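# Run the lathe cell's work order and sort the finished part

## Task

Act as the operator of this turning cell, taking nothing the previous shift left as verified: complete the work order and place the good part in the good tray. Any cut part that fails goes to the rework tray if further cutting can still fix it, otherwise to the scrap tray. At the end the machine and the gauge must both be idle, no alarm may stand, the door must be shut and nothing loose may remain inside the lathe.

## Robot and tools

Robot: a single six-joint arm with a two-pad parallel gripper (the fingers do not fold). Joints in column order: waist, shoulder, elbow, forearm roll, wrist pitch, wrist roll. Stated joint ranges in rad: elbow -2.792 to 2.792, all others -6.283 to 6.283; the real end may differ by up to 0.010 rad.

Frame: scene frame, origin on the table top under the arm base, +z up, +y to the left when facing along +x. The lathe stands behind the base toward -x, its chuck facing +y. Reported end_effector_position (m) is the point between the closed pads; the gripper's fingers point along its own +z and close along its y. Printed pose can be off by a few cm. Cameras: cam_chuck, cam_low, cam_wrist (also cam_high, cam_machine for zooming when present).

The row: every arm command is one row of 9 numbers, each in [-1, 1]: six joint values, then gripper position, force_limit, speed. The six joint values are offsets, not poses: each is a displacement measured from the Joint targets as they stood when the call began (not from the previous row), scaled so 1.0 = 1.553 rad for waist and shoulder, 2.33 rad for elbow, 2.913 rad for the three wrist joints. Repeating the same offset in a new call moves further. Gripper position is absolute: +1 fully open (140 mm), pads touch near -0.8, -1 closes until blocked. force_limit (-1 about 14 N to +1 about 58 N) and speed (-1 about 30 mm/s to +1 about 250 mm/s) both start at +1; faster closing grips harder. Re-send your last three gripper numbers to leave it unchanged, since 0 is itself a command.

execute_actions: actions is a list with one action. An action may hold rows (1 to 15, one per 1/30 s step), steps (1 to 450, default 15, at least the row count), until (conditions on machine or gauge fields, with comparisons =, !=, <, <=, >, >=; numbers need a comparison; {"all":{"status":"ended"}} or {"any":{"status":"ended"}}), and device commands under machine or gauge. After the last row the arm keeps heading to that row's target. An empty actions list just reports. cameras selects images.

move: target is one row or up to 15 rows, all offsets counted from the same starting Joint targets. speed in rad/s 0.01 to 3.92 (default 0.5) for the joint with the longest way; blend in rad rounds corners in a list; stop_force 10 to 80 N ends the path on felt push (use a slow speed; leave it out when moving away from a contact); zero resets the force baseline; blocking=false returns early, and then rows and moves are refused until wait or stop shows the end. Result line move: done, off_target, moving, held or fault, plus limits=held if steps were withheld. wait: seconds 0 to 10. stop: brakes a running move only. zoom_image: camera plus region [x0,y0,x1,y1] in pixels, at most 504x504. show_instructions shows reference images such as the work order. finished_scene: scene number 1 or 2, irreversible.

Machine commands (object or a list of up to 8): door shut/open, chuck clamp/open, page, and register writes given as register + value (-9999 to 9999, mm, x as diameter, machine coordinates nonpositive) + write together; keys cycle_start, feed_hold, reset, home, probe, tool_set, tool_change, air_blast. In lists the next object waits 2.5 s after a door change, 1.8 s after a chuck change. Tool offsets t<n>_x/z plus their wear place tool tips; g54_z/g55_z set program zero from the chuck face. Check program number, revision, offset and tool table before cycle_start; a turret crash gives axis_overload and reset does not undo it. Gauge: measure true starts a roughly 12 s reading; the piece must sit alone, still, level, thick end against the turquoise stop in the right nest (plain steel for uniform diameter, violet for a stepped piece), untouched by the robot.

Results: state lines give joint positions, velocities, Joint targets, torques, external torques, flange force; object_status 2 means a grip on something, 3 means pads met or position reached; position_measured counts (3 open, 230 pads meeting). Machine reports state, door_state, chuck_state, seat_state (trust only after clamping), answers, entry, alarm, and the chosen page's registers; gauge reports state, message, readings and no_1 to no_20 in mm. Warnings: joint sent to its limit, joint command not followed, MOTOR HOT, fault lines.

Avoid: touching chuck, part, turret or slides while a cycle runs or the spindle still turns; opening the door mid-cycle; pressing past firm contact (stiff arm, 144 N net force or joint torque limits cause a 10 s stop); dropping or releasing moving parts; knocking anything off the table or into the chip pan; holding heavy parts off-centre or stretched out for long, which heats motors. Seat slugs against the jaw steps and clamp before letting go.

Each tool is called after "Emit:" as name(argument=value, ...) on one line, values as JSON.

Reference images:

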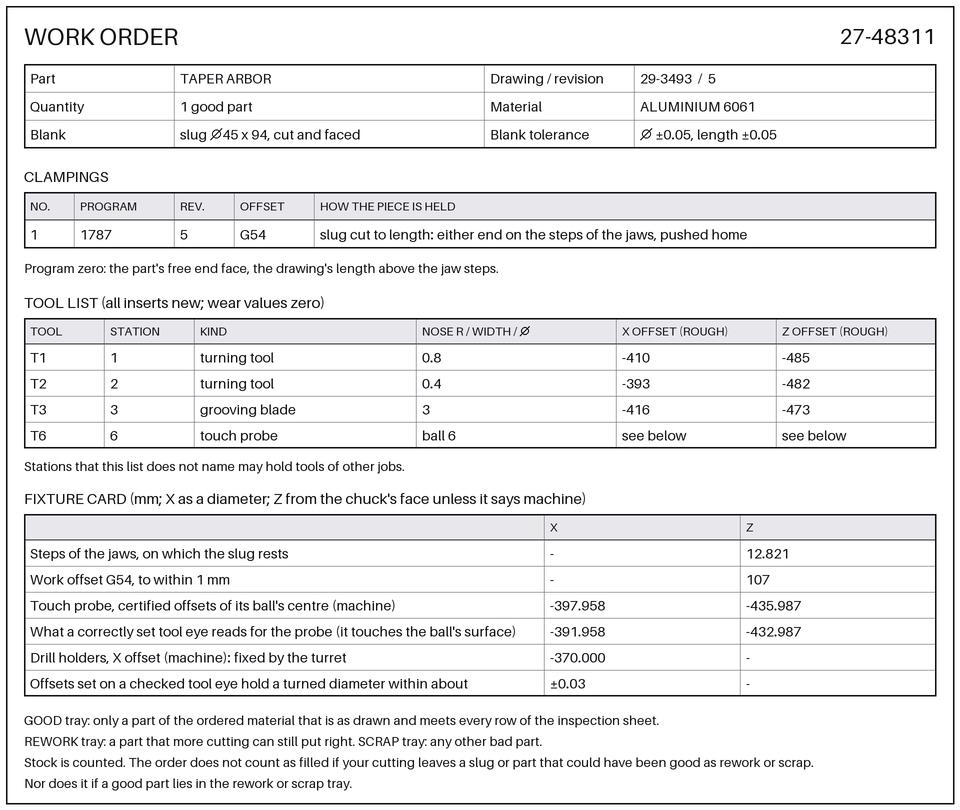

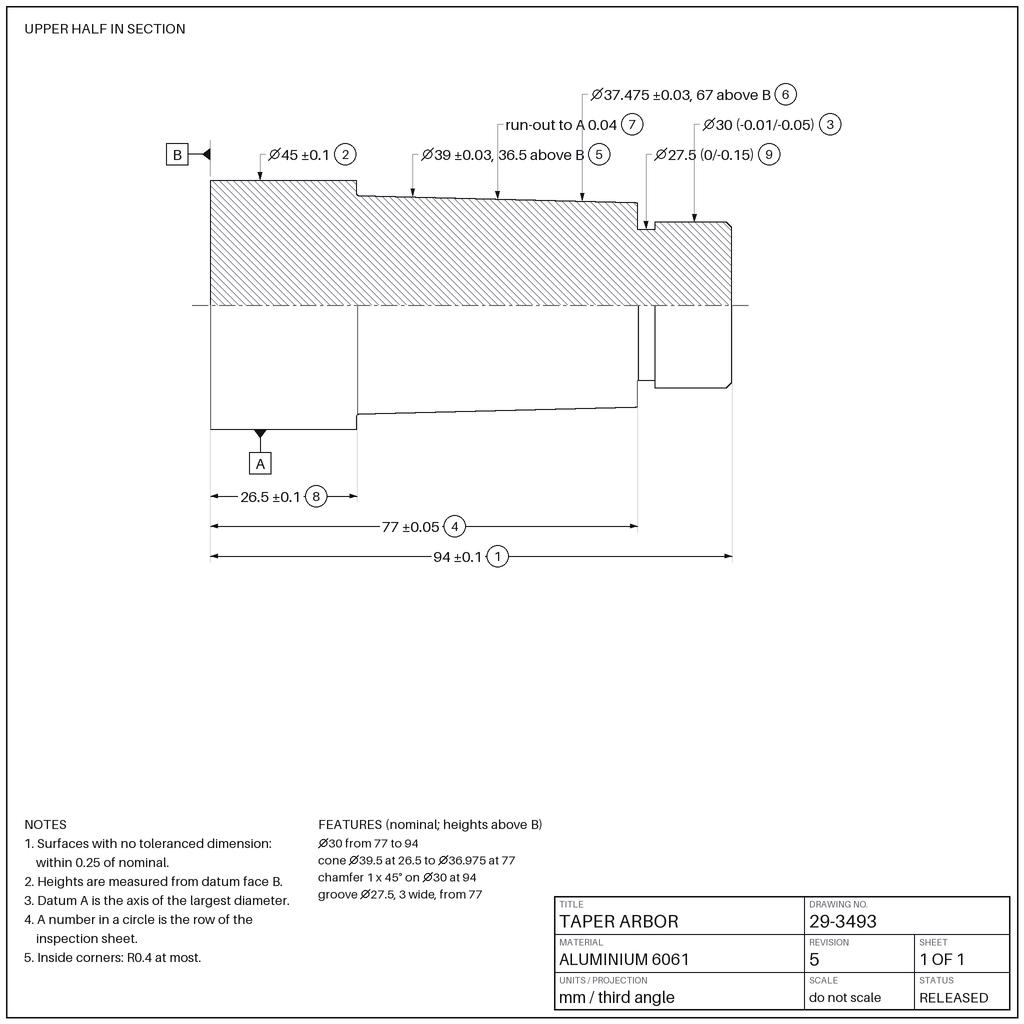

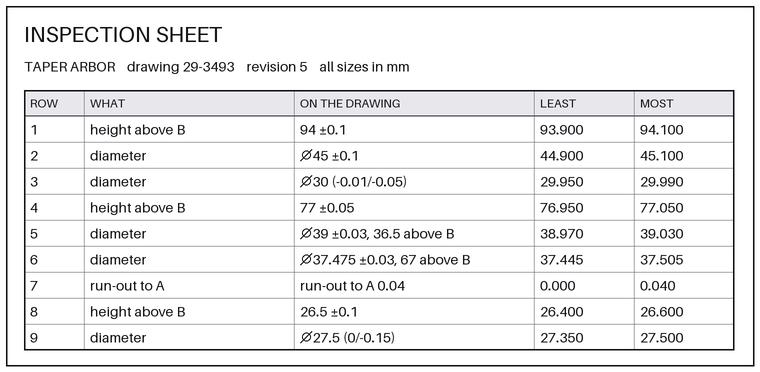

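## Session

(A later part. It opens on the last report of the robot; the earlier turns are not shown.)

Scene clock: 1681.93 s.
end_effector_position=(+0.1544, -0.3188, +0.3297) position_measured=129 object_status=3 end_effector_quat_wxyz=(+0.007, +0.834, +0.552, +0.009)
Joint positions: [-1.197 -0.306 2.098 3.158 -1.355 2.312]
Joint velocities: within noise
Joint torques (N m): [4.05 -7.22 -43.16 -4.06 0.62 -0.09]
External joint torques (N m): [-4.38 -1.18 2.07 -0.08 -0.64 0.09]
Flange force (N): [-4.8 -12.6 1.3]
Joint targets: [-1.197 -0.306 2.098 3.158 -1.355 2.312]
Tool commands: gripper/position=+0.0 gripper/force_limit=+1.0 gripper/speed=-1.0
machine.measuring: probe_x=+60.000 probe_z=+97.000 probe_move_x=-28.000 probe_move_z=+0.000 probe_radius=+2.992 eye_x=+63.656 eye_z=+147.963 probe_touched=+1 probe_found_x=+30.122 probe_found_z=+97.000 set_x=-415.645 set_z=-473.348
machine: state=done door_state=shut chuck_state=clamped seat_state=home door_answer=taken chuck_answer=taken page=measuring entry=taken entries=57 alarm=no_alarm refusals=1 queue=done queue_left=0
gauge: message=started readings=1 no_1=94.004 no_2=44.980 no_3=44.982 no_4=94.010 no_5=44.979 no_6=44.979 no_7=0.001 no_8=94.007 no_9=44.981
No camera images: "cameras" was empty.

Emit:
execute_actions(actions=[{"machine": [{"tool_change":true},{"probe":true}], "steps": 450, "until": {"machine":{"queue":"done","entries":[">=",59],"state":["!=","busy"]}}}], cameras=[])

Emit:
execute_actions(actions=[{"machine": [{"register":"probe_z","value":79.821,"write":true},{"register":"probe_move_x","value":-20,"write":true},{"probe":true}], "steps": 450, "until": {"machine":{"queue":"done","entries":[">=",62],"state":["!=","busy"]}}}], cameras=["cam_chuck"])

Scene clock: 1701.30 s.
end_effector_position=(+0.1544, -0.3188, +0.3297) position_measured=129 object_status=3 end_effector_quat_wxyz=(+0.007, +0.834, +0.552, +0.009)
Joint positions: [-1.197 -0.306 2.098 3.158 -1.355 2.312]
Joint velocities: within noise
Joint torques (N m): [4.13 -7.41 -43.23 -4.09 0.61 -0.08]
External joint torques (N m): [-4.5 -1.03 1.98 -0.07 -0.62 0.08]
Flange force (N): [-5.3 -12.6 1.3]
Joint targets: [-1.197 -0.306 2.098 3.158 -1.355 2.312]
Tool commands: gripper/position=+0.0 gripper/force_limit=+1.0 gripper/speed=-1.0
machine.measuring: probe_x=+60.000 probe_z=+97.000 probe_move_x=-28.000 probe_move_z=+0.000 probe_radius=+2.992 eye_x=+63.656 eye_z=+147.963 probe_touched=+1 probe_found_x=+29.966 probe_found_z=+97.000 set_x=-415.645 set_z=-473.348
machine: state=done door_state=shut chuck_state=clamped seat_state=home door_answer=taken chuck_answer=taken page=measuring entry=taken entries=59 alarm=no_alarm refusals=1 queue=done queue_left=0
gauge: message=started readings=1 no_1=94.004 no_2=44.980 no_3=44.982 no_4=94.010 no_5=44.979 no_6=44.979 no_7=0.001 no_8=94.007 no_9=44.981
No camera images: "cameras" was empty.

Scene clock: 1707.47 s.
end_effector_position=(+0.1544, -0.3188, +0.3297) position_measured=129 object_status=3 end_effector_quat_wxyz=(+0.007, +0.834, +0.552, +0.009)
Joint positions: [-1.197 -0.306 2.098 3.158 -1.355 2.312]
Joint velocities: within noise
Joint torques (N m): [4.14 -7.31 -43.29 -4.1 0.62 -0.13]
External joint torques (N m): [-4.42 -1.09 2.19 -0.03 -0.64 0.13]
Flange force (N): [-4.8 -12.6 1.5]
Joint targets: [-1.197 -0.306 2.098 3.158 -1.355 2.312]
Tool commands: gripper/position=+0.0 gripper/force_limit=+1.0 gripper/speed=-1.0
machine.measuring: probe_x=+60.000 probe_z=+79.821 probe_move_x=-20.000 probe_move_z=+0.000 probe_radius=+2.992 eye_x=+63.656 eye_z=+147.963 probe_touched=+1 probe_found_x=+37.474 probe_found_z=+79.821 set_x=-415.645 set_z=-473.348
machine: state=done door_state=shut chuck_state=clamped seat_state=home door_answer=taken chuck_answer=taken page=measuring entry=taken entries=62 alarm=no_alarm refusals=1 queue=done queue_left=0
gauge: message=started readings=1 no_1=94.004 no_2=44.980 no_3=44.982 no_4=94.010 no_5=44.979 no_6=44.979 no_7=0.001 no_8=94.007 no_9=44.981
Images, in order (width x height): cam_chuck 896x504.

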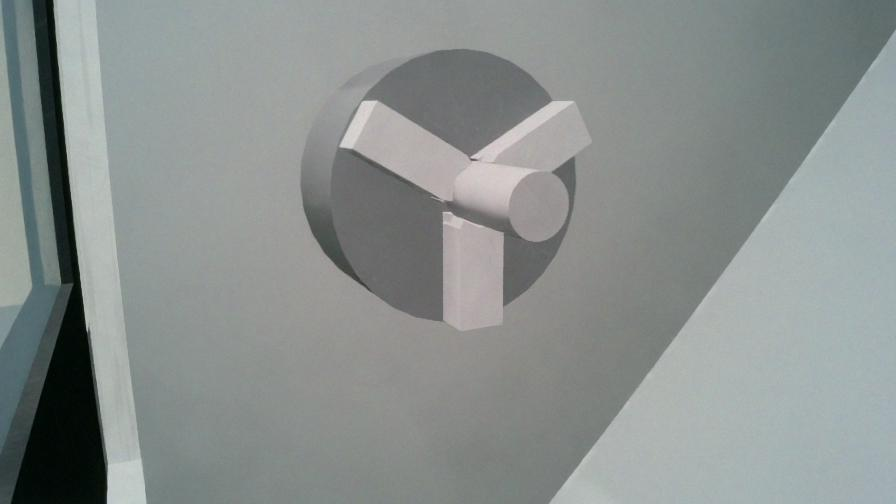

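Emit:
execute_actions(actions=[{"machine": [{"home":true}], "steps": 300, "until": {"machine":{"queue":"done","entries":[">=",63],"state":["!=","busy"]}}}], cameras=[])

Emit:
execute_actions(actions=[{"machine": {"door":"open"}, "steps": 300, "until": {"machine":{"door_state":"open"}}}], cameras=["cam_chuck"])

Scene clock: 1743.70 s.
end_effector_position=(+0.1544, -0.3188, +0.3297) position_measured=129 object_status=3 end_effector_quat_wxyz=(+0.007, +0.834, +0.552, +0.009)
Joint positions: [-1.197 -0.306 2.098 3.158 -1.355 2.312]
Joint velocities: within noise
Joint torques (N m): [4.28 -7.34 -43.26 -4.06 0.61 -0.12]
External joint torques (N m): [-4.68 -1.04 2.1 -0.08 -0.63 0.12]
Flange force (N): [-5.5 -13.0 1.4]
Joint targets: [-1.197 -0.306 2.098 3.158 -1.355 2.312]
Tool commands: gripper/position=+0.0 gripper/force_limit=+1.0 gripper/speed=-1.0
machine.measuring: probe_x=+60.000 probe_z=+79.821 probe_move_x=-20.000 probe_move_z=+0.000 probe_radius=+2.992 eye_x=+63.656 eye_z=+147.963 probe_touched=+1 probe_found_x=+37.474 probe_found_z=+79.821 set_x=-415.645 set_z=-473.348
machine: state=done door_state=shut chuck_state=clamped seat_state=home door_answer=taken chuck_answer=taken page=measuring entry=taken entries=63 alarm=no_alarm refusals=1 queue=done queue_left=0
gauge: message=started readings=1 no_1=94.004 no_2=44.980 no_3=44.982 no_4=94.010 no_5=44.979 no_6=44.979 no_7=0.001 no_8=94.007 no_9=44.981
No camera images: "cameras" was empty.

Scene clock: 1745.90 s.
end_effector_position=(+0.1544, -0.3188, +0.3297) position_measured=129 object_status=3 end_effector_quat_wxyz=(+0.007, +0.834, +0.552, +0.009)
Joint positions: [-1.197 -0.306 2.098 3.158 -1.355 2.312]
Joint velocities: within noise
Joint torques (N m): [4.2 -7.3 -43.21 -4.08 0.61 -0.11]
External joint torques (N m): [-4.55 -1.14 1.91 -0.08 -0.63 0.11]
Flange force (N): [-5.3 -12.7 1.1]
Joint targets: [-1.197 -0.306 2.098 3.158 -1.355 2.312]
Tool commands: gripper/position=+0.0 gripper/force_limit=+1.0 gripper/speed=-1.0
machine.measuring: probe_x=+60.000 probe_z=+79.821 probe_move_x=-20.000 probe_move_z=+0.000 probe_radius=+2.992 eye_x=+63.656 eye_z=+147.963 probe_touched=+1 probe_found_x=+37.474 probe_found_z=+79.821 set_x=-415.645 set_z=-473.348
machine: state=done door_state=open chuck_state=clamped seat_state=home door_answer=taken chuck_answer=taken page=measuring entry=taken entries=63 alarm=no_alarm refusals=1 queue=running queue_left=0
gauge: message=started readings=1 no_1=94.004 no_2=44.980 no_3=44.982 no_4=94.010 no_5=44.979 no_6=44.979 no_7=0.001 no_8=94.007 no_9=44.981
Images, in order (width x height): cam_chuck 896x504.

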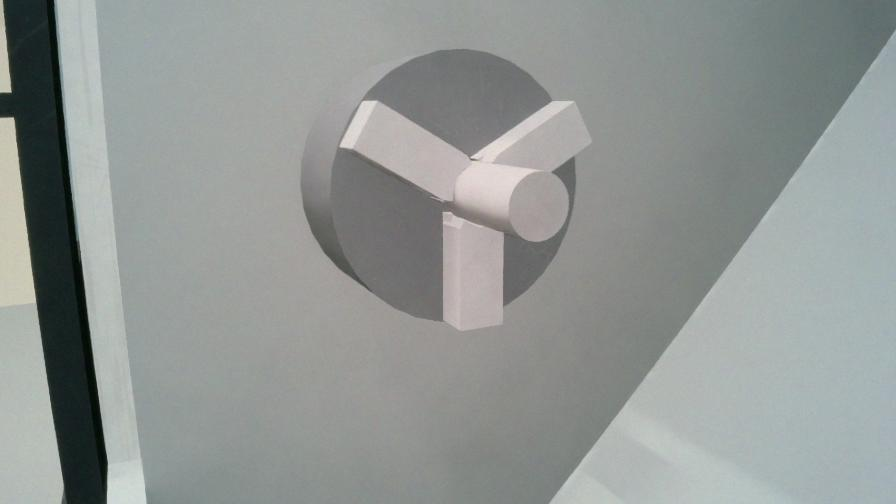

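Emit:
move(target=[-0.8004,0,0,0,0,0,0,1,-1], speed=0.9, cameras=[])

Emit:
move(target=[[0,-0.0464,0.1605,-0.7415,0.1795,0,0,1,-1],[-0.1513,0.1494,0.0631,-0.8503,0.2135,0.0930,0,1,-1]], speed=0.8, cameras=["cam_chuck","cam_wrist"])

Scene clock: 1754.87 s.
end_effector_position=(-0.2577, -0.2491, +0.3245) position_measured=129 object_status=3 end_effector_quat_wxyz=(+0.011, +0.999, -0.037, +0.013)
Joint positions: [-2.44 -0.306 2.098 3.158 -1.355 2.312]
Joint velocities: within noise
Joint torques (N m): [4.58 -8.33 -42.92 -4.04 0.58 -0.15]
External joint torques (N m): [-4.48 -1.24 1.95 -0.06 -0.64 0.15]
Flange force (N): [-4.9 -12.6 1.1]
Joint targets: [-2.440 -0.306 2.098 3.158 -1.355 2.312]
machine.measuring: probe_x=+60.000 probe_z=+79.821 probe_move_x=-20.000 probe_move_z=+0.000 probe_radius=+2.992 eye_x=+63.656 eye_z=+147.963 probe_touched=+1 probe_found_x=+37.474 probe_found_z=+79.821 set_x=-415.645 set_z=-473.348
machine: state=done door_state=open chuck_state=clamped seat_state=home door_answer=taken chuck_answer=taken page=measuring entry=taken entries=63 alarm=no_alarm refusals=1 queue=done queue_left=0
gauge: message=started readings=1 no_1=94.004 no_2=44.980 no_3=44.982 no_4=94.010 no_5=44.979 no_6=44.979 no_7=0.001 no_8=94.007 no_9=44.981
move: done
No camera images: "cameras" was empty.

Scene clock: 1758.57 s.
end_effector_position=(-0.6992, -0.2006, +0.4888) position_measured=129 object_status=3 end_effector_quat_wxyz=(+0.499, -0.501, -0.500, +0.500)
Joint positions: [-2.675 -0.074 2.246 0.681 -0.733 2.583]
Joint velocities: within noise
Joint torques (N m): [4.87 -29.49 -39.94 1.6 -1.76 -0.19]
External joint torques (N m): [-4.15 -1.79 1.31 0.08 -0.58 0.14]
Flange force (N): [11.0 0.7 -0.4]
Joint targets: [-2.675 -0.074 2.246 0.681 -0.733 2.583]
machine.measuring: probe_x=+60.000 probe_z=+79.821 probe_move_x=-20.000 probe_move_z=+0.000 probe_radius=+2.992 eye_x=+63.656 eye_z=+147.963 probe_touched=+1 probe_found_x=+37.474 probe_found_z=+79.821 set_x=-415.645 set_z=-473.348
machine: state=done door_state=open chuck_state=clamped seat_state=home door_answer=taken chuck_answer=taken page=measuring entry=taken entries=63 alarm=no_alarm refusals=1 queue=done queue_left=0
gauge: message=started readings=1 no_1=94.004 no_2=44.980 no_3=44.982 no_4=94.010 no_5=44.979 no_6=44.979 no_7=0.001 no_8=94.007 no_9=44.981
move: done
camera_calibration:
cam_wrist: T_world_to_cam=[[-0.0193817, 0.0118179, -0.999742, 0.48975], [0.347183, -0.937628, -0.0178144, 0.0636048], [-0.937597, -0.347439, 0.0140699, -0.586691], [0, 0, 0, 1]] pos_world=[-0.56267, -0.149989, 0.499011]
Images, in order (width x height): cam_chuck 896x504, cam_wrist 896x504.

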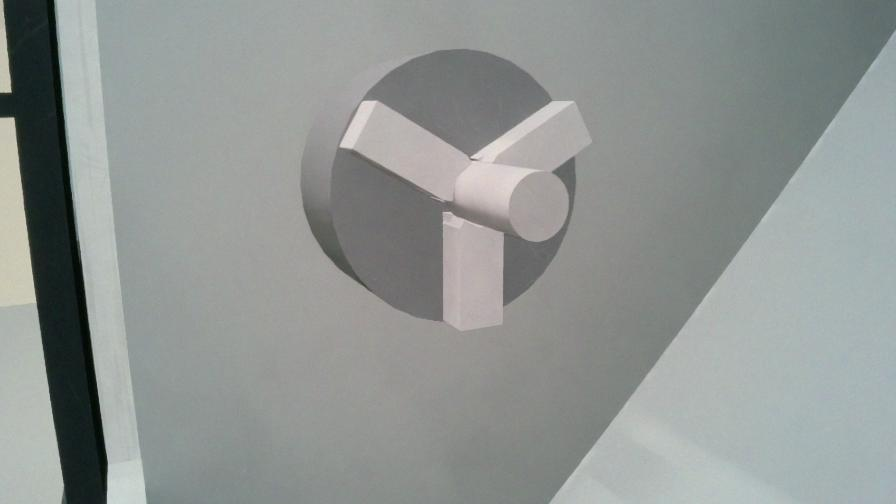

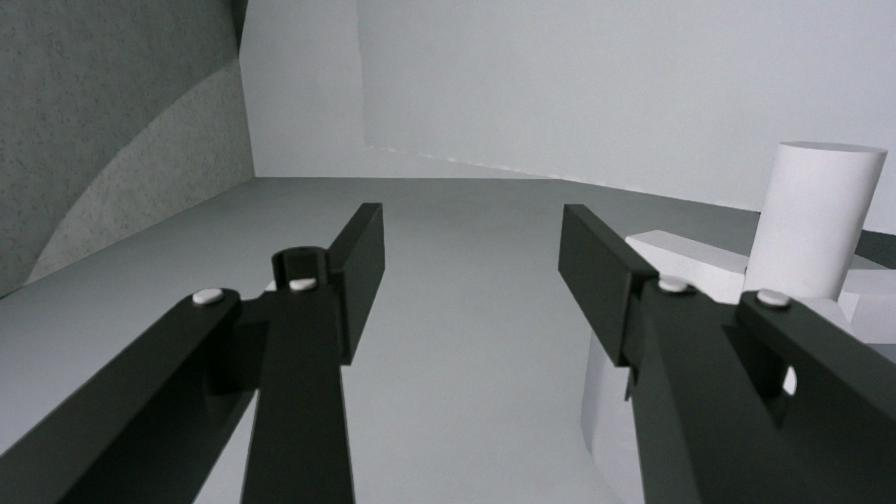

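Emit:
move(target=[0.0267,0.2001,0.0670,-0.0514,-0.1392,0.1022,0,1,-1], speed=0.4, cameras=["cam_chuck","cam_wrist"])

Scene clock: 1769.73 s.
end_effector_position=(-0.6882, -0.2171, +0.3002) position_measured=129 object_status=3 end_effector_quat_wxyz=(+0.501, -0.500, -0.500, +0.499)
Joint positions: [-2.634 0.237 2.402 0.532 -1.138 2.881]
Joint velocities: within noise
Joint torques (N m): [5.51 -46.55 -26.05 1.02 -2.17 -0.16]
External joint torques (N m): [-4.63 -2.61 1.52 0.06 -0.5 0.11]
Flange force (N): [12.9 -3.3 -0.1]
Joint targets: [-2.634 0.237 2.402 0.532 -1.138 2.881]
machine.measuring: probe_x=+60.000 probe_z=+79.821 probe_move_x=-20.000 probe_move_z=+0.000 probe_radius=+2.992 eye_x=+63.656 eye_z=+147.963 probe_touched=+1 probe_found_x=+37.474 probe_found_z=+79.821 set_x=-415.645 set_z=-473.348
machine: state=done door_state=open chuck_state=clamped seat_state=home door_answer=taken chuck_answer=taken page=measuring entry=taken entries=63 alarm=no_alarm refusals=1 queue=done queue_left=0
gauge: message=started readings=1 no_1=94.004 no_2=44.980 no_3=44.982 no_4=94.010 no_5=44.979 no_6=44.979 no_7=0.001 no_8=94.007 no_9=44.981
move: done
camera_calibration:
cam_wrist: T_world_to_cam=[[-0.0209563, 0.0136142, -0.999688, 0.300916], [0.345337, -0.938265, -0.020017, 0.0402839], [-0.938245, -0.345649, 0.0149611, -0.579772], [0, 0, 0, 1]] pos_world=[-0.551573, -0.166697, 0.310302]
Images, in order (width x height): cam_chuck 896x504, cam_wrist 896x504.

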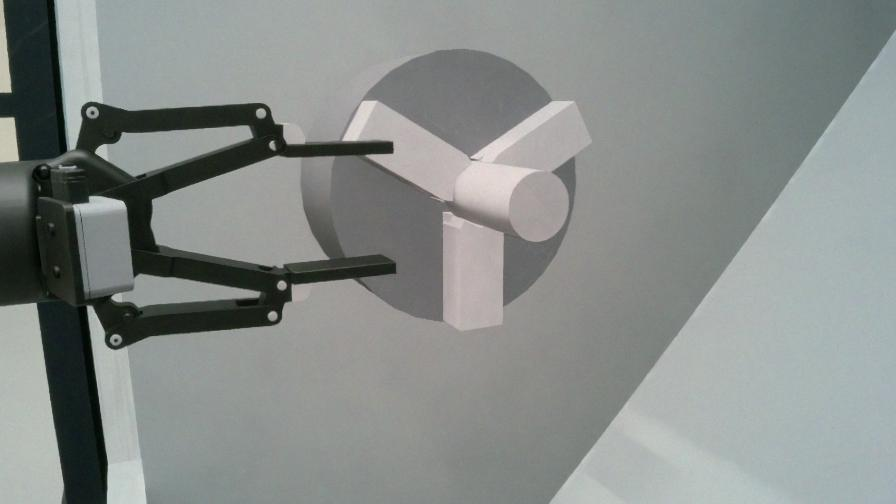

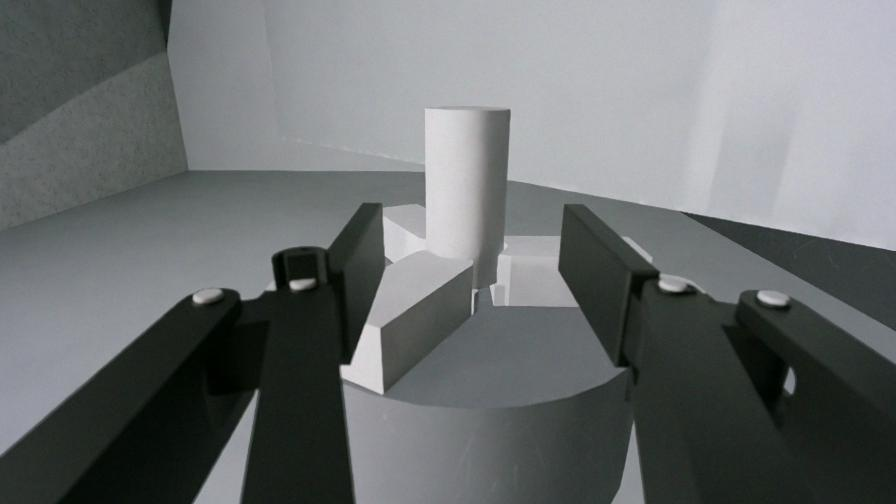

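Emit:
move(target=[-0.0587,0.0647,-0.0704,-0.0291,0.0268,0.0049,0,1,-1], speed=0.1, cameras=["cam_chuck","cam_wrist"])

Scene clock: 1791.63 s.
end_effector_position=(-0.7230, -0.2200, +0.3000) position_measured=129 object_status=3 end_effector_quat_wxyz=(+0.500, -0.500, -0.501, +0.500)
Joint positions: [-2.666 0.271 2.346 0.5 -1.111 2.886]
Joint velocities: within noise
Joint torques (N m): [3.47 -35.14 -59.04 9.1 -2.18 -0.21]
External joint torques (N m): [-2.53 -18.27 33.71 -7.89 -0.51 0.16]
External joint torques when the fault began: [8.08 -26.5 42.44 -13.36 -0.55 0.1]
Flange force (N): [64.0 -14.2 -61.4]
Flange force when the fault began (N): [67.5 -23.3 -88.4]
Joint targets: [-2.666 0.271 2.346 0.500 -1.111 2.886]
Tool commands: gripper/position=+0.003922 gripper/force_limit=+1.0 gripper/speed=-1.0
FORCE FAULT: contact force on the arm reached its limit, and the arm stopped for 10 seconds. The contact can be on any part of the arm, not only on its tool. The arm's remaining commands of this call were not run. The arm's target is now where it stood when the stop ended, not its last command. The arm accepts commands again.
machine.measuring: probe_x=+60.000 probe_z=+79.821 probe_move_x=-20.000 probe_move_z=+0.000 probe_radius=+2.992 eye_x=+63.656 eye_z=+147.963 probe_touched=+1 probe_found_x=+37.474 probe_found_z=+79.821 set_x=-415.645 set_z=-473.348
machine: state=done door_state=open chuck_state=clamped seat_state=home door_answer=taken chuck_answer=taken page=measuring entry=taken entries=63 alarm=no_alarm refusals=1 queue=done queue_left=0
gauge: message=started readings=1 no_1=94.004 no_2=44.980 no_3=44.982 no_4=94.010 no_5=44.979 no_6=44.979 no_7=0.001 no_8=94.007 no_9=44.981
move: fault; the elbow is farthest, 0.108 rad from its target
camera_calibration:
cam_wrist: T_world_to_cam=[[-0.020256, 0.0132979, -0.999706, 0.300483], [0.347756, -0.937382, -0.0195151, 0.051347], [-0.937366, -0.34805, 0.0143632, -0.613204], [0, 0, 0, 1]] pos_world=[-0.586567, -0.16929, 0.310205]
Images, in order (width x height): cam_chuck 896x504, cam_wrist 896x504.

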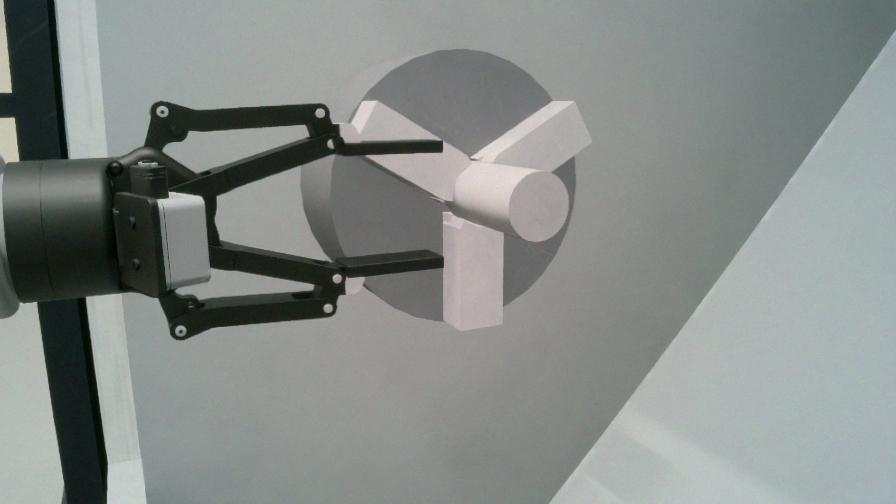

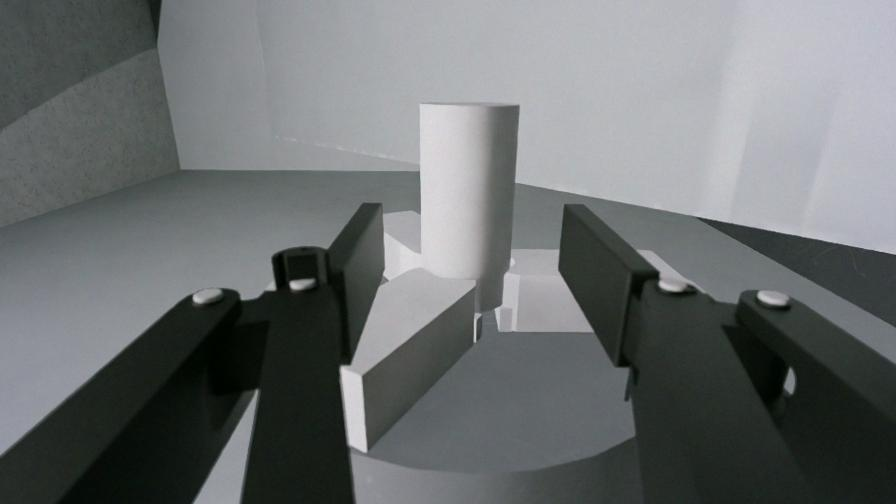

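Emit:
move(target=[[0.0206,-0.0219,0.0240,0.0110,-0.0093,-0.0017,0,1,-1],[0.0021,-0.0276,0.0289,-0.0003,-0.0081,0.0036,0,1,-1]], speed=0.1, cameras=["cam_chuck","cam_wrist"])

Scene clock: 1815.10 s.
end_effector_position=(-0.6883, -0.2045, +0.3004) position_measured=129 object_status=3 end_effector_quat_wxyz=(+0.500, -0.500, -0.500, +0.500)
Joint positions: [-2.662 0.229 2.413 0.499 -1.135 2.896]
Joint velocities: within noise
Joint torques (N m): [5.05 -45.75 -25.86 1.05 -2.16 -0.15]
External joint torques (N m): [-4.38 -2.38 1.44 0.12 -0.53 0.1]
Flange force (N): [12.1 -2.9 -0.4]
Joint targets: [-2.662 0.229 2.413 0.499 -1.135 2.896]
machine.measuring: probe_x=+60.000 probe_z=+79.821 probe_move_x=-20.000 probe_move_z=+0.000 probe_radius=+2.992 eye_x=+63.656 eye_z=+147.963 probe_touched=+1 probe_found_x=+37.474 probe_found_z=+79.821 set_x=-415.645 set_z=-473.348
machine: state=done door_state=open chuck_state=clamped seat_state=home door_answer=taken chuck_answer=taken page=measuring entry=taken entries=63 alarm=no_alarm refusals=1 queue=done queue_left=0
gauge: message=started readings=1 no_1=94.004 no_2=44.980 no_3=44.982 no_4=94.010 no_5=44.979 no_6=44.979 no_7=0.001 no_8=94.007 no_9=44.981
move: done
camera_calibration:
cam_wrist: T_world_to_cam=[[-0.0212286, 0.0137088, -0.999681, 0.300698], [0.346429, -0.937858, -0.0202176, 0.0530939], [-0.937836, -0.346748, 0.0151603, -0.575537], [0, 0, 0, 1]] pos_world=[-0.551769, -0.153894, 0.310401]
Images, in order (width x height): cam_chuck 896x504, cam_wrist 896x504.

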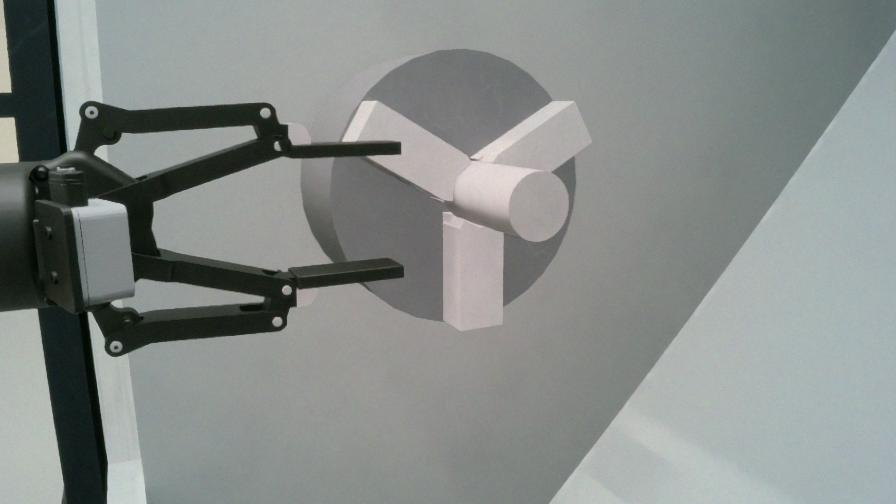

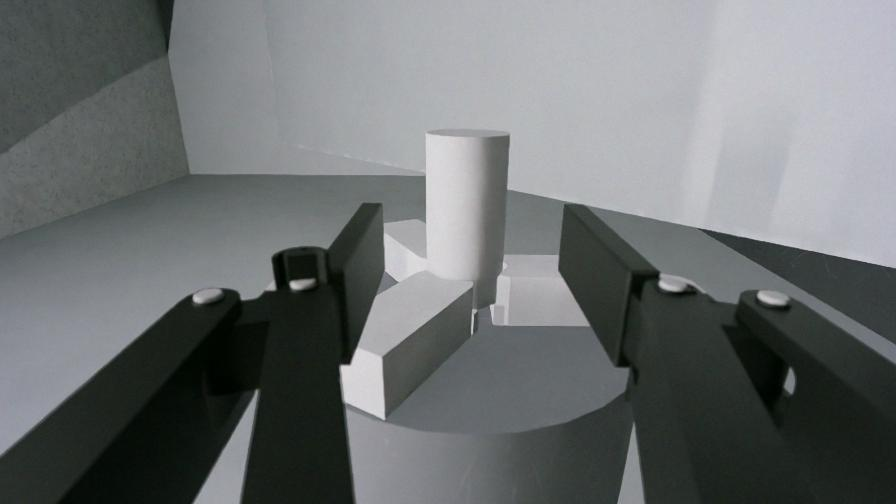

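Emit:
move(target=[-0.0569,0.0654,-0.0708,-0.0281,0.0264,0.0053,0,1,-1], speed=0.08, stop_force=25, cameras=["cam_chuck","cam_wrist"])

Scene clock: 1824.67 s.
end_effector_position=(-0.7363, -0.2069, +0.3004) position_measured=129 object_status=3 end_effector_quat_wxyz=(+0.500, -0.500, -0.500, +0.500)
Joint positions: [-2.704 0.276 2.336 0.459 -1.098 2.903]
Joint velocities: within noise
Joint torques (N m): [17.99 -34.39 -76.23 11.46 -2.16 -0.18]
External joint torques (N m): [-16.95 -19.61 51 -10.17 -0.53 0.13]
Flange force (N): [111.2 -7.2 -78.6]
Joint targets: [-2.704 0.276 2.336 0.459 -1.098 2.903]
machine.measuring: probe_x=+60.000 probe_z=+79.821 probe_move_x=-20.000 probe_move_z=+0.000 probe_radius=+2.992 eye_x=+63.656 eye_z=+147.963 probe_touched=+1 probe_found_x=+37.474 probe_found_z=+79.821 set_x=-415.645 set_z=-473.348
machine: state=done door_state=open chuck_state=clamped seat_state=home door_answer=taken chuck_answer=taken page=measuring entry=taken entries=63 alarm=no_alarm refusals=1 queue=done queue_left=0
gauge: message=started readings=1 no_1=94.004 no_2=44.980 no_3=44.982 no_4=94.010 no_5=44.979 no_6=44.979 no_7=0.001 no_8=94.007 no_9=44.981
move: contact; the elbow is farthest, 0.088 rad from its target
camera_calibration:
cam_wrist: T_world_to_cam=[[-0.0206226, 0.0119989, -0.999715, 0.299823], [0.347335, -0.93756, -0.0184179, 0.0676947], [-0.937514, -0.347616, 0.0151673, -0.621258], [0, 0, 0, 1]] pos_world=[-0.599767, -0.156089, 0.310408]
Images, in order (width x height): cam_chuck 896x504, cam_wrist 896x504.

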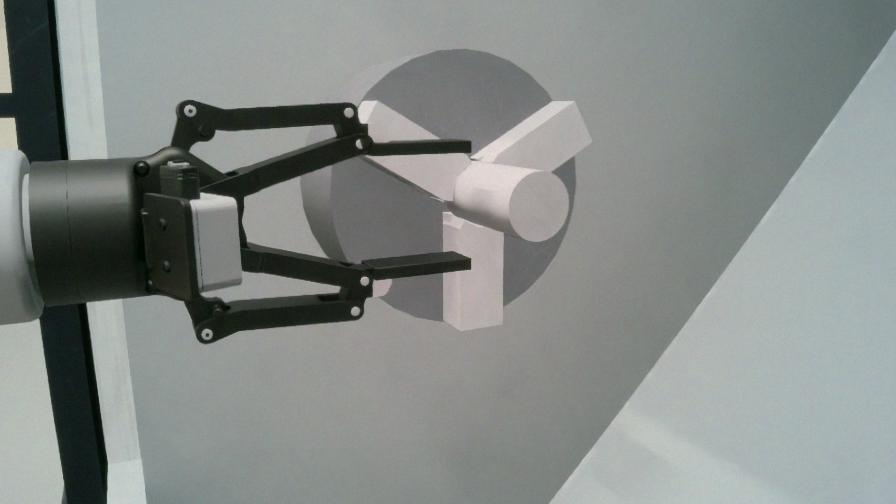

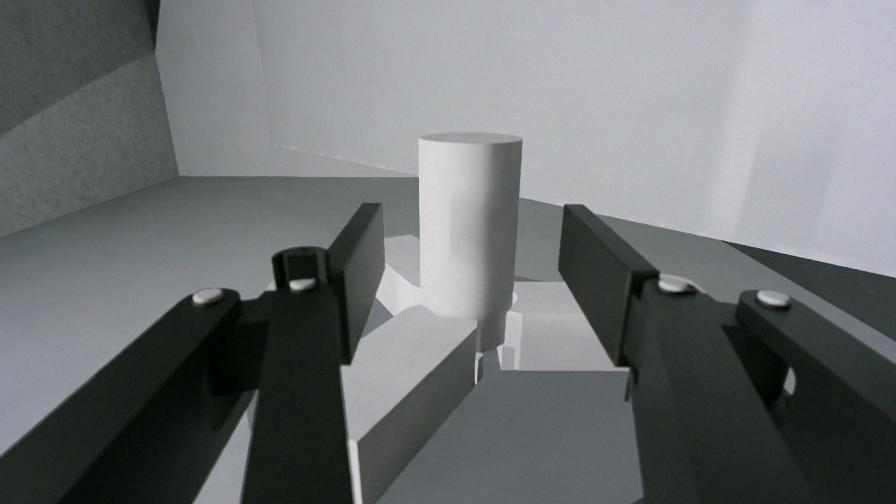

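Emit:
move(target=[0.0241,-0.0312,0.0339,0.0121,-0.0125,-0.0016,0,1,-1], speed=0.1, cameras=[])

Emit:
move(target=[[-0.0306,0.0322,-0.0336,-0.0155,0.0125,0.0032,0,1,-1],[-0.0564,0.0656,-0.0710,-0.0280,0.0263,0.0053,0,1,-1]], speed=0.08, stop_force=20, cameras=["cam_chuck","cam_wrist"])

Scene clock: 1867.37 s.
end_effector_position=(-0.6884, -0.2024, +0.3001) position_measured=129 object_status=3 end_effector_quat_wxyz=(+0.501, -0.500, -0.500, +0.499)
Joint positions: [-2.667 0.228 2.415 0.495 -1.135 2.899]
Joint velocities: within noise
Joint torques (N m): [5.45 -45.85 -26.04 1.07 -2.19 -0.18]
External joint torques (N m): [-4.64 -2.3 1.62 0.09 -0.51 0.13]
Flange force (N): [12.9 -2.6 -0.3]
Joint targets: [-2.667 0.228 2.415 0.495 -1.135 2.899]
machine.measuring: probe_x=+60.000 probe_z=+79.821 probe_move_x=-20.000 probe_move_z=+0.000 probe_radius=+2.992 eye_x=+63.656 eye_z=+147.963 probe_touched=+1 probe_found_x=+37.474 probe_found_z=+79.821 set_x=-415.645 set_z=-473.348
machine: state=done door_state=open chuck_state=clamped seat_state=home door_answer=taken chuck_answer=taken page=measuring entry=taken entries=63 alarm=no_alarm refusals=1 queue=done queue_left=0
gauge: message=started readings=1 no_1=94.004 no_2=44.980 no_3=44.982 no_4=94.010 no_5=44.979 no_6=44.979 no_7=0.001 no_8=94.007 no_9=44.981
move: done
No camera images: "cameras" was empty.

Scene clock: 1869.53 s.
end_effector_position=(-0.7433, -0.2024, +0.2992) position_measured=129 object_status=3 end_effector_quat_wxyz=(+0.500, -0.500, -0.500, +0.499)
Joint positions: [-2.718 0.283 2.328 0.446 -1.094 2.909]
Joint velocities: within noise
Joint torques (N m): [36.25 -55.16 -48.82 0.66 -2.16 -0.17]
External joint torques (N m): [-35.54 0.53 23.5 0.71 -0.54 0.12]
Flange force (N): [89.3 13.6 -8.7]
Joint targets: [-2.718 0.283 2.328 0.446 -1.094 2.909]
machine.measuring: probe_x=+60.000 probe_z=+79.821 probe_move_x=-20.000 probe_move_z=+0.000 probe_radius=+2.992 eye_x=+63.656 eye_z=+147.963 probe_touched=+1 probe_found_x=+37.474 probe_found_z=+79.821 set_x=-415.645 set_z=-473.348
machine: state=done door_state=open chuck_state=clamped seat_state=home door_answer=taken chuck_answer=taken page=measuring entry=taken entries=63 alarm=no_alarm refusals=1 queue=done queue_left=0
gauge: message=started readings=1 no_1=94.004 no_2=44.980 no_3=44.982 no_4=94.010 no_5=44.979 no_6=44.979 no_7=0.001 no_8=94.007 no_9=44.981
move: contact; path passed 1 of 2 targets; the elbow is farthest, 0.079 rad from its target
camera_calibration:
cam_wrist: T_world_to_cam=[[-0.0202841, 0.0128886, -0.999711, 0.298966], [0.346154, -0.937983, -0.0191162, 0.0734774], [-0.937958, -0.346442, 0.0145647, -0.626255], [0, 0, 0, 1]] pos_world=[-0.606771, -0.151894, 0.309406]
Images, in order (width x height): cam_chuck 896x504, cam_wrist 896x504.

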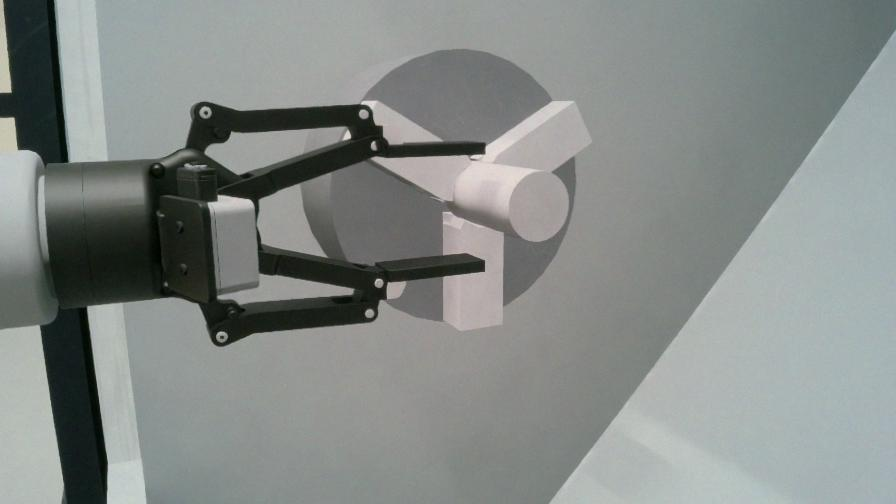

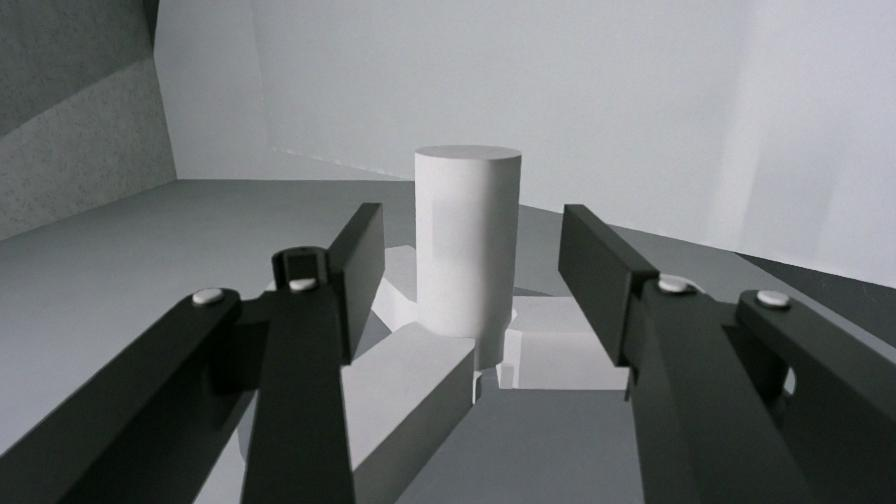

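Emit:
move(target=[0.0183,-0.0397,0.0414,0.0083,-0.0130,0.0007,0,1,-1], speed=0.1, cameras=[])

Emit:
move(target=[[-0.0295,0.0323,-0.0339,-0.0154,0.0124,0.0031,0,1,-1],[-0.0543,0.0663,-0.0714,-0.0276,0.0260,0.0053,0,1,-1]], speed=0.08, stop_force=15, cameras=["cam_chuck","cam_wrist"])

Scene clock: 1905.40 s.
end_effector_position=(-0.6880, -0.1916, +0.2998) position_measured=129 object_status=3 end_effector_quat_wxyz=(+0.501, -0.500, -0.500, +0.499)
Joint positions: [-2.69 0.221 2.425 0.47 -1.132 2.911]
Joint velocities: within noise
Joint torques (N m): [5.14 -44.85 -25.7 1.14 -2.14 -0.16]
External joint torques (N m): [-4.32 -2.37 1.56 0.05 -0.56 0.11]
Flange force (N): [12.4 -2.8 -0.8]
Joint targets: [-2.690 0.221 2.425 0.470 -1.132 2.911]
machine.measuring: probe_x=+60.000 probe_z=+79.821 probe_move_x=-20.000 probe_move_z=+0.000 probe_radius=+2.992 eye_x=+63.656 eye_z=+147.963 probe_touched=+1 probe_found_x=+37.474 probe_found_z=+79.821 set_x=-415.645 set_z=-473.348
machine: state=done door_state=open chuck_state=clamped seat_state=home door_answer=taken chuck_answer=taken page=measuring entry=taken entries=63 alarm=no_alarm refusals=1 queue=done queue_left=0
gauge: message=started readings=1 no_1=94.004 no_2=44.980 no_3=44.982 no_4=94.010 no_5=44.979 no_6=44.979 no_7=0.001 no_8=94.007 no_9=44.981
move: done
No camera images: "cameras" was empty.

Scene clock: 1908.07 s.
end_effector_position=(-0.7817, -0.1923, +0.2991) position_measured=129 object_status=3 end_effector_quat_wxyz=(+0.500, -0.500, -0.500, +0.500)
Joint positions: [-2.768 0.316 2.273 0.394 -1.062 2.925]
Joint velocities: within noise
Joint torques (N m): [7.62 -39.7 -68.27 11.79 -2.19 -0.18]
External joint torques (N m): [-6.43 -18.98 42.29 -10.3 -0.51 0.13]
Flange force (N): [75.4 -9.6 -80.0]
Joint targets: [-2.768 0.316 2.273 0.394 -1.062 2.925]
machine.measuring: probe_x=+60.000 probe_z=+79.821 probe_move_x=-20.000 probe_move_z=+0.000 probe_radius=+2.992 eye_x=+63.656 eye_z=+147.963 probe_touched=+1 probe_found_x=+37.474 probe_found_z=+79.821 set_x=-415.645 set_z=-473.348
machine: state=done door_state=open chuck_state=clamped seat_state=home door_answer=taken chuck_answer=taken page=measuring entry=taken entries=63 alarm=no_alarm refusals=1 queue=done queue_left=0
gauge: message=started readings=1 no_1=94.004 no_2=44.980 no_3=44.982 no_4=94.010 no_5=44.979 no_6=44.979 no_7=0.001 no_8=94.007 no_9=44.981
move: contact; path passed 1 of 2 targets; the elbow is farthest, 0.014 rad from its target
camera_calibration:
cam_wrist: T_world_to_cam=[[-0.0200488, 0.0130658, -0.999714, 0.298133], [0.347048, -0.937651, -0.0192145, 0.0970845], [-0.937633, -0.347334, 0.0142643, -0.658523], [0, 0, 0, 1]] pos_world=[-0.645169, -0.141591, 0.309306]
Images, in order (width x height): cam_chuck 896x504, cam_wrist 896x504.

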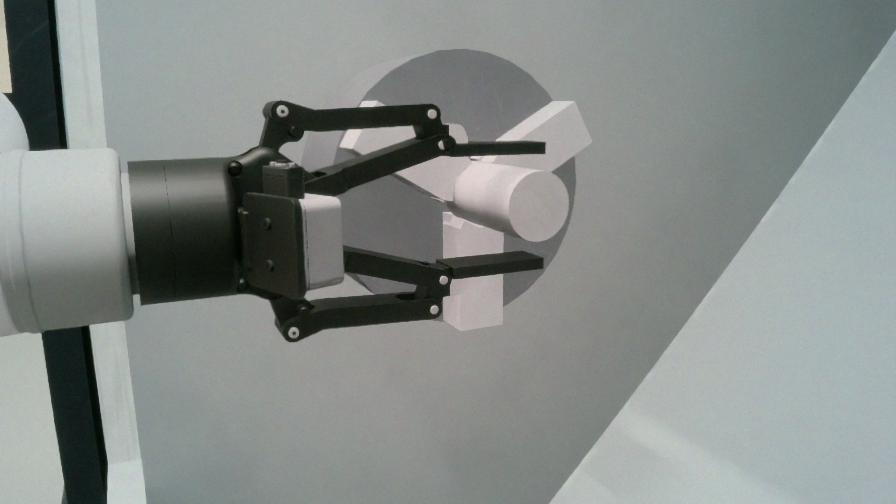

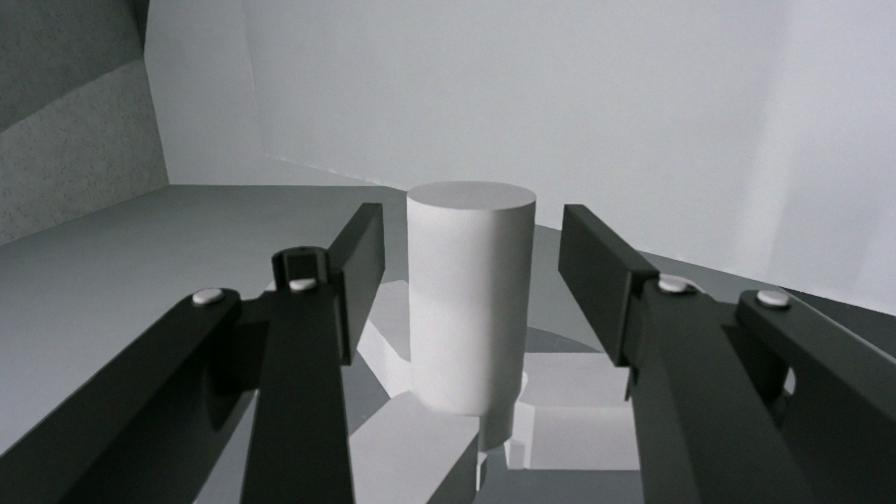

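Emit:
move(target=[-0.0058,-0.0023,0.0030,-0.0038,0.0006,0.0020,0,1,-1], speed=0.05, cameras=["cam_wrist"])

Scene clock: 1915.60 s.
end_effector_position=(-0.7799, -0.1874, +0.2978) position_measured=129 object_status=3 end_effector_quat_wxyz=(+0.499, -0.500, -0.502, +0.499)
Joint positions: [-2.777 0.312 2.28 0.383 -1.061 2.931]
Joint velocities: within noise
Joint torques (N m): [5.33 -55.63 -27.55 1.45 -2.17 -0.17]
External joint torques (N m): [-4.46 -2.57 1.58 0.1 -0.55 0.12]
Flange force (N): [10.9 -2.6 -2.7]
Joint targets: [-2.777 0.312 2.280 0.383 -1.061 2.931]
machine.measuring: probe_x=+60.000 probe_z=+79.821 probe_move_x=-20.000 probe_move_z=+0.000 probe_radius=+2.992 eye_x=+63.656 eye_z=+147.963 probe_touched=+1 probe_found_x=+37.474 probe_found_z=+79.821 set_x=-415.645 set_z=-473.348
machine: state=done door_state=open chuck_state=clamped seat_state=home door_answer=taken chuck_answer=taken page=measuring entry=taken entries=63 alarm=no_alarm refusals=1 queue=done queue_left=0
gauge: message=started readings=1 no_1=94.004 no_2=44.980 no_3=44.982 no_4=94.010 no_5=44.979 no_6=44.979 no_7=0.001 no_8=94.007 no_9=44.981
move: done
camera_calibration:
cam_wrist: T_world_to_cam=[[-0.0170472, 0.0138348, -0.999759, 0.299258], [0.347906, -0.937339, -0.0189032, 0.101666], [-0.937374, -0.348145, 0.0111658, -0.65417], [0, 0, 0, 1]] pos_world=[-0.643471, -0.13659, 0.308412]
Images, in order (width x height): cam_wrist 896x504.

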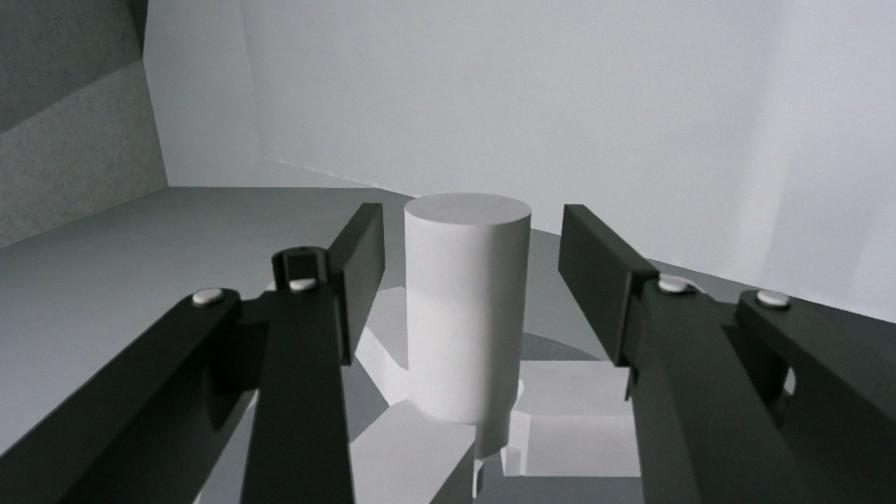

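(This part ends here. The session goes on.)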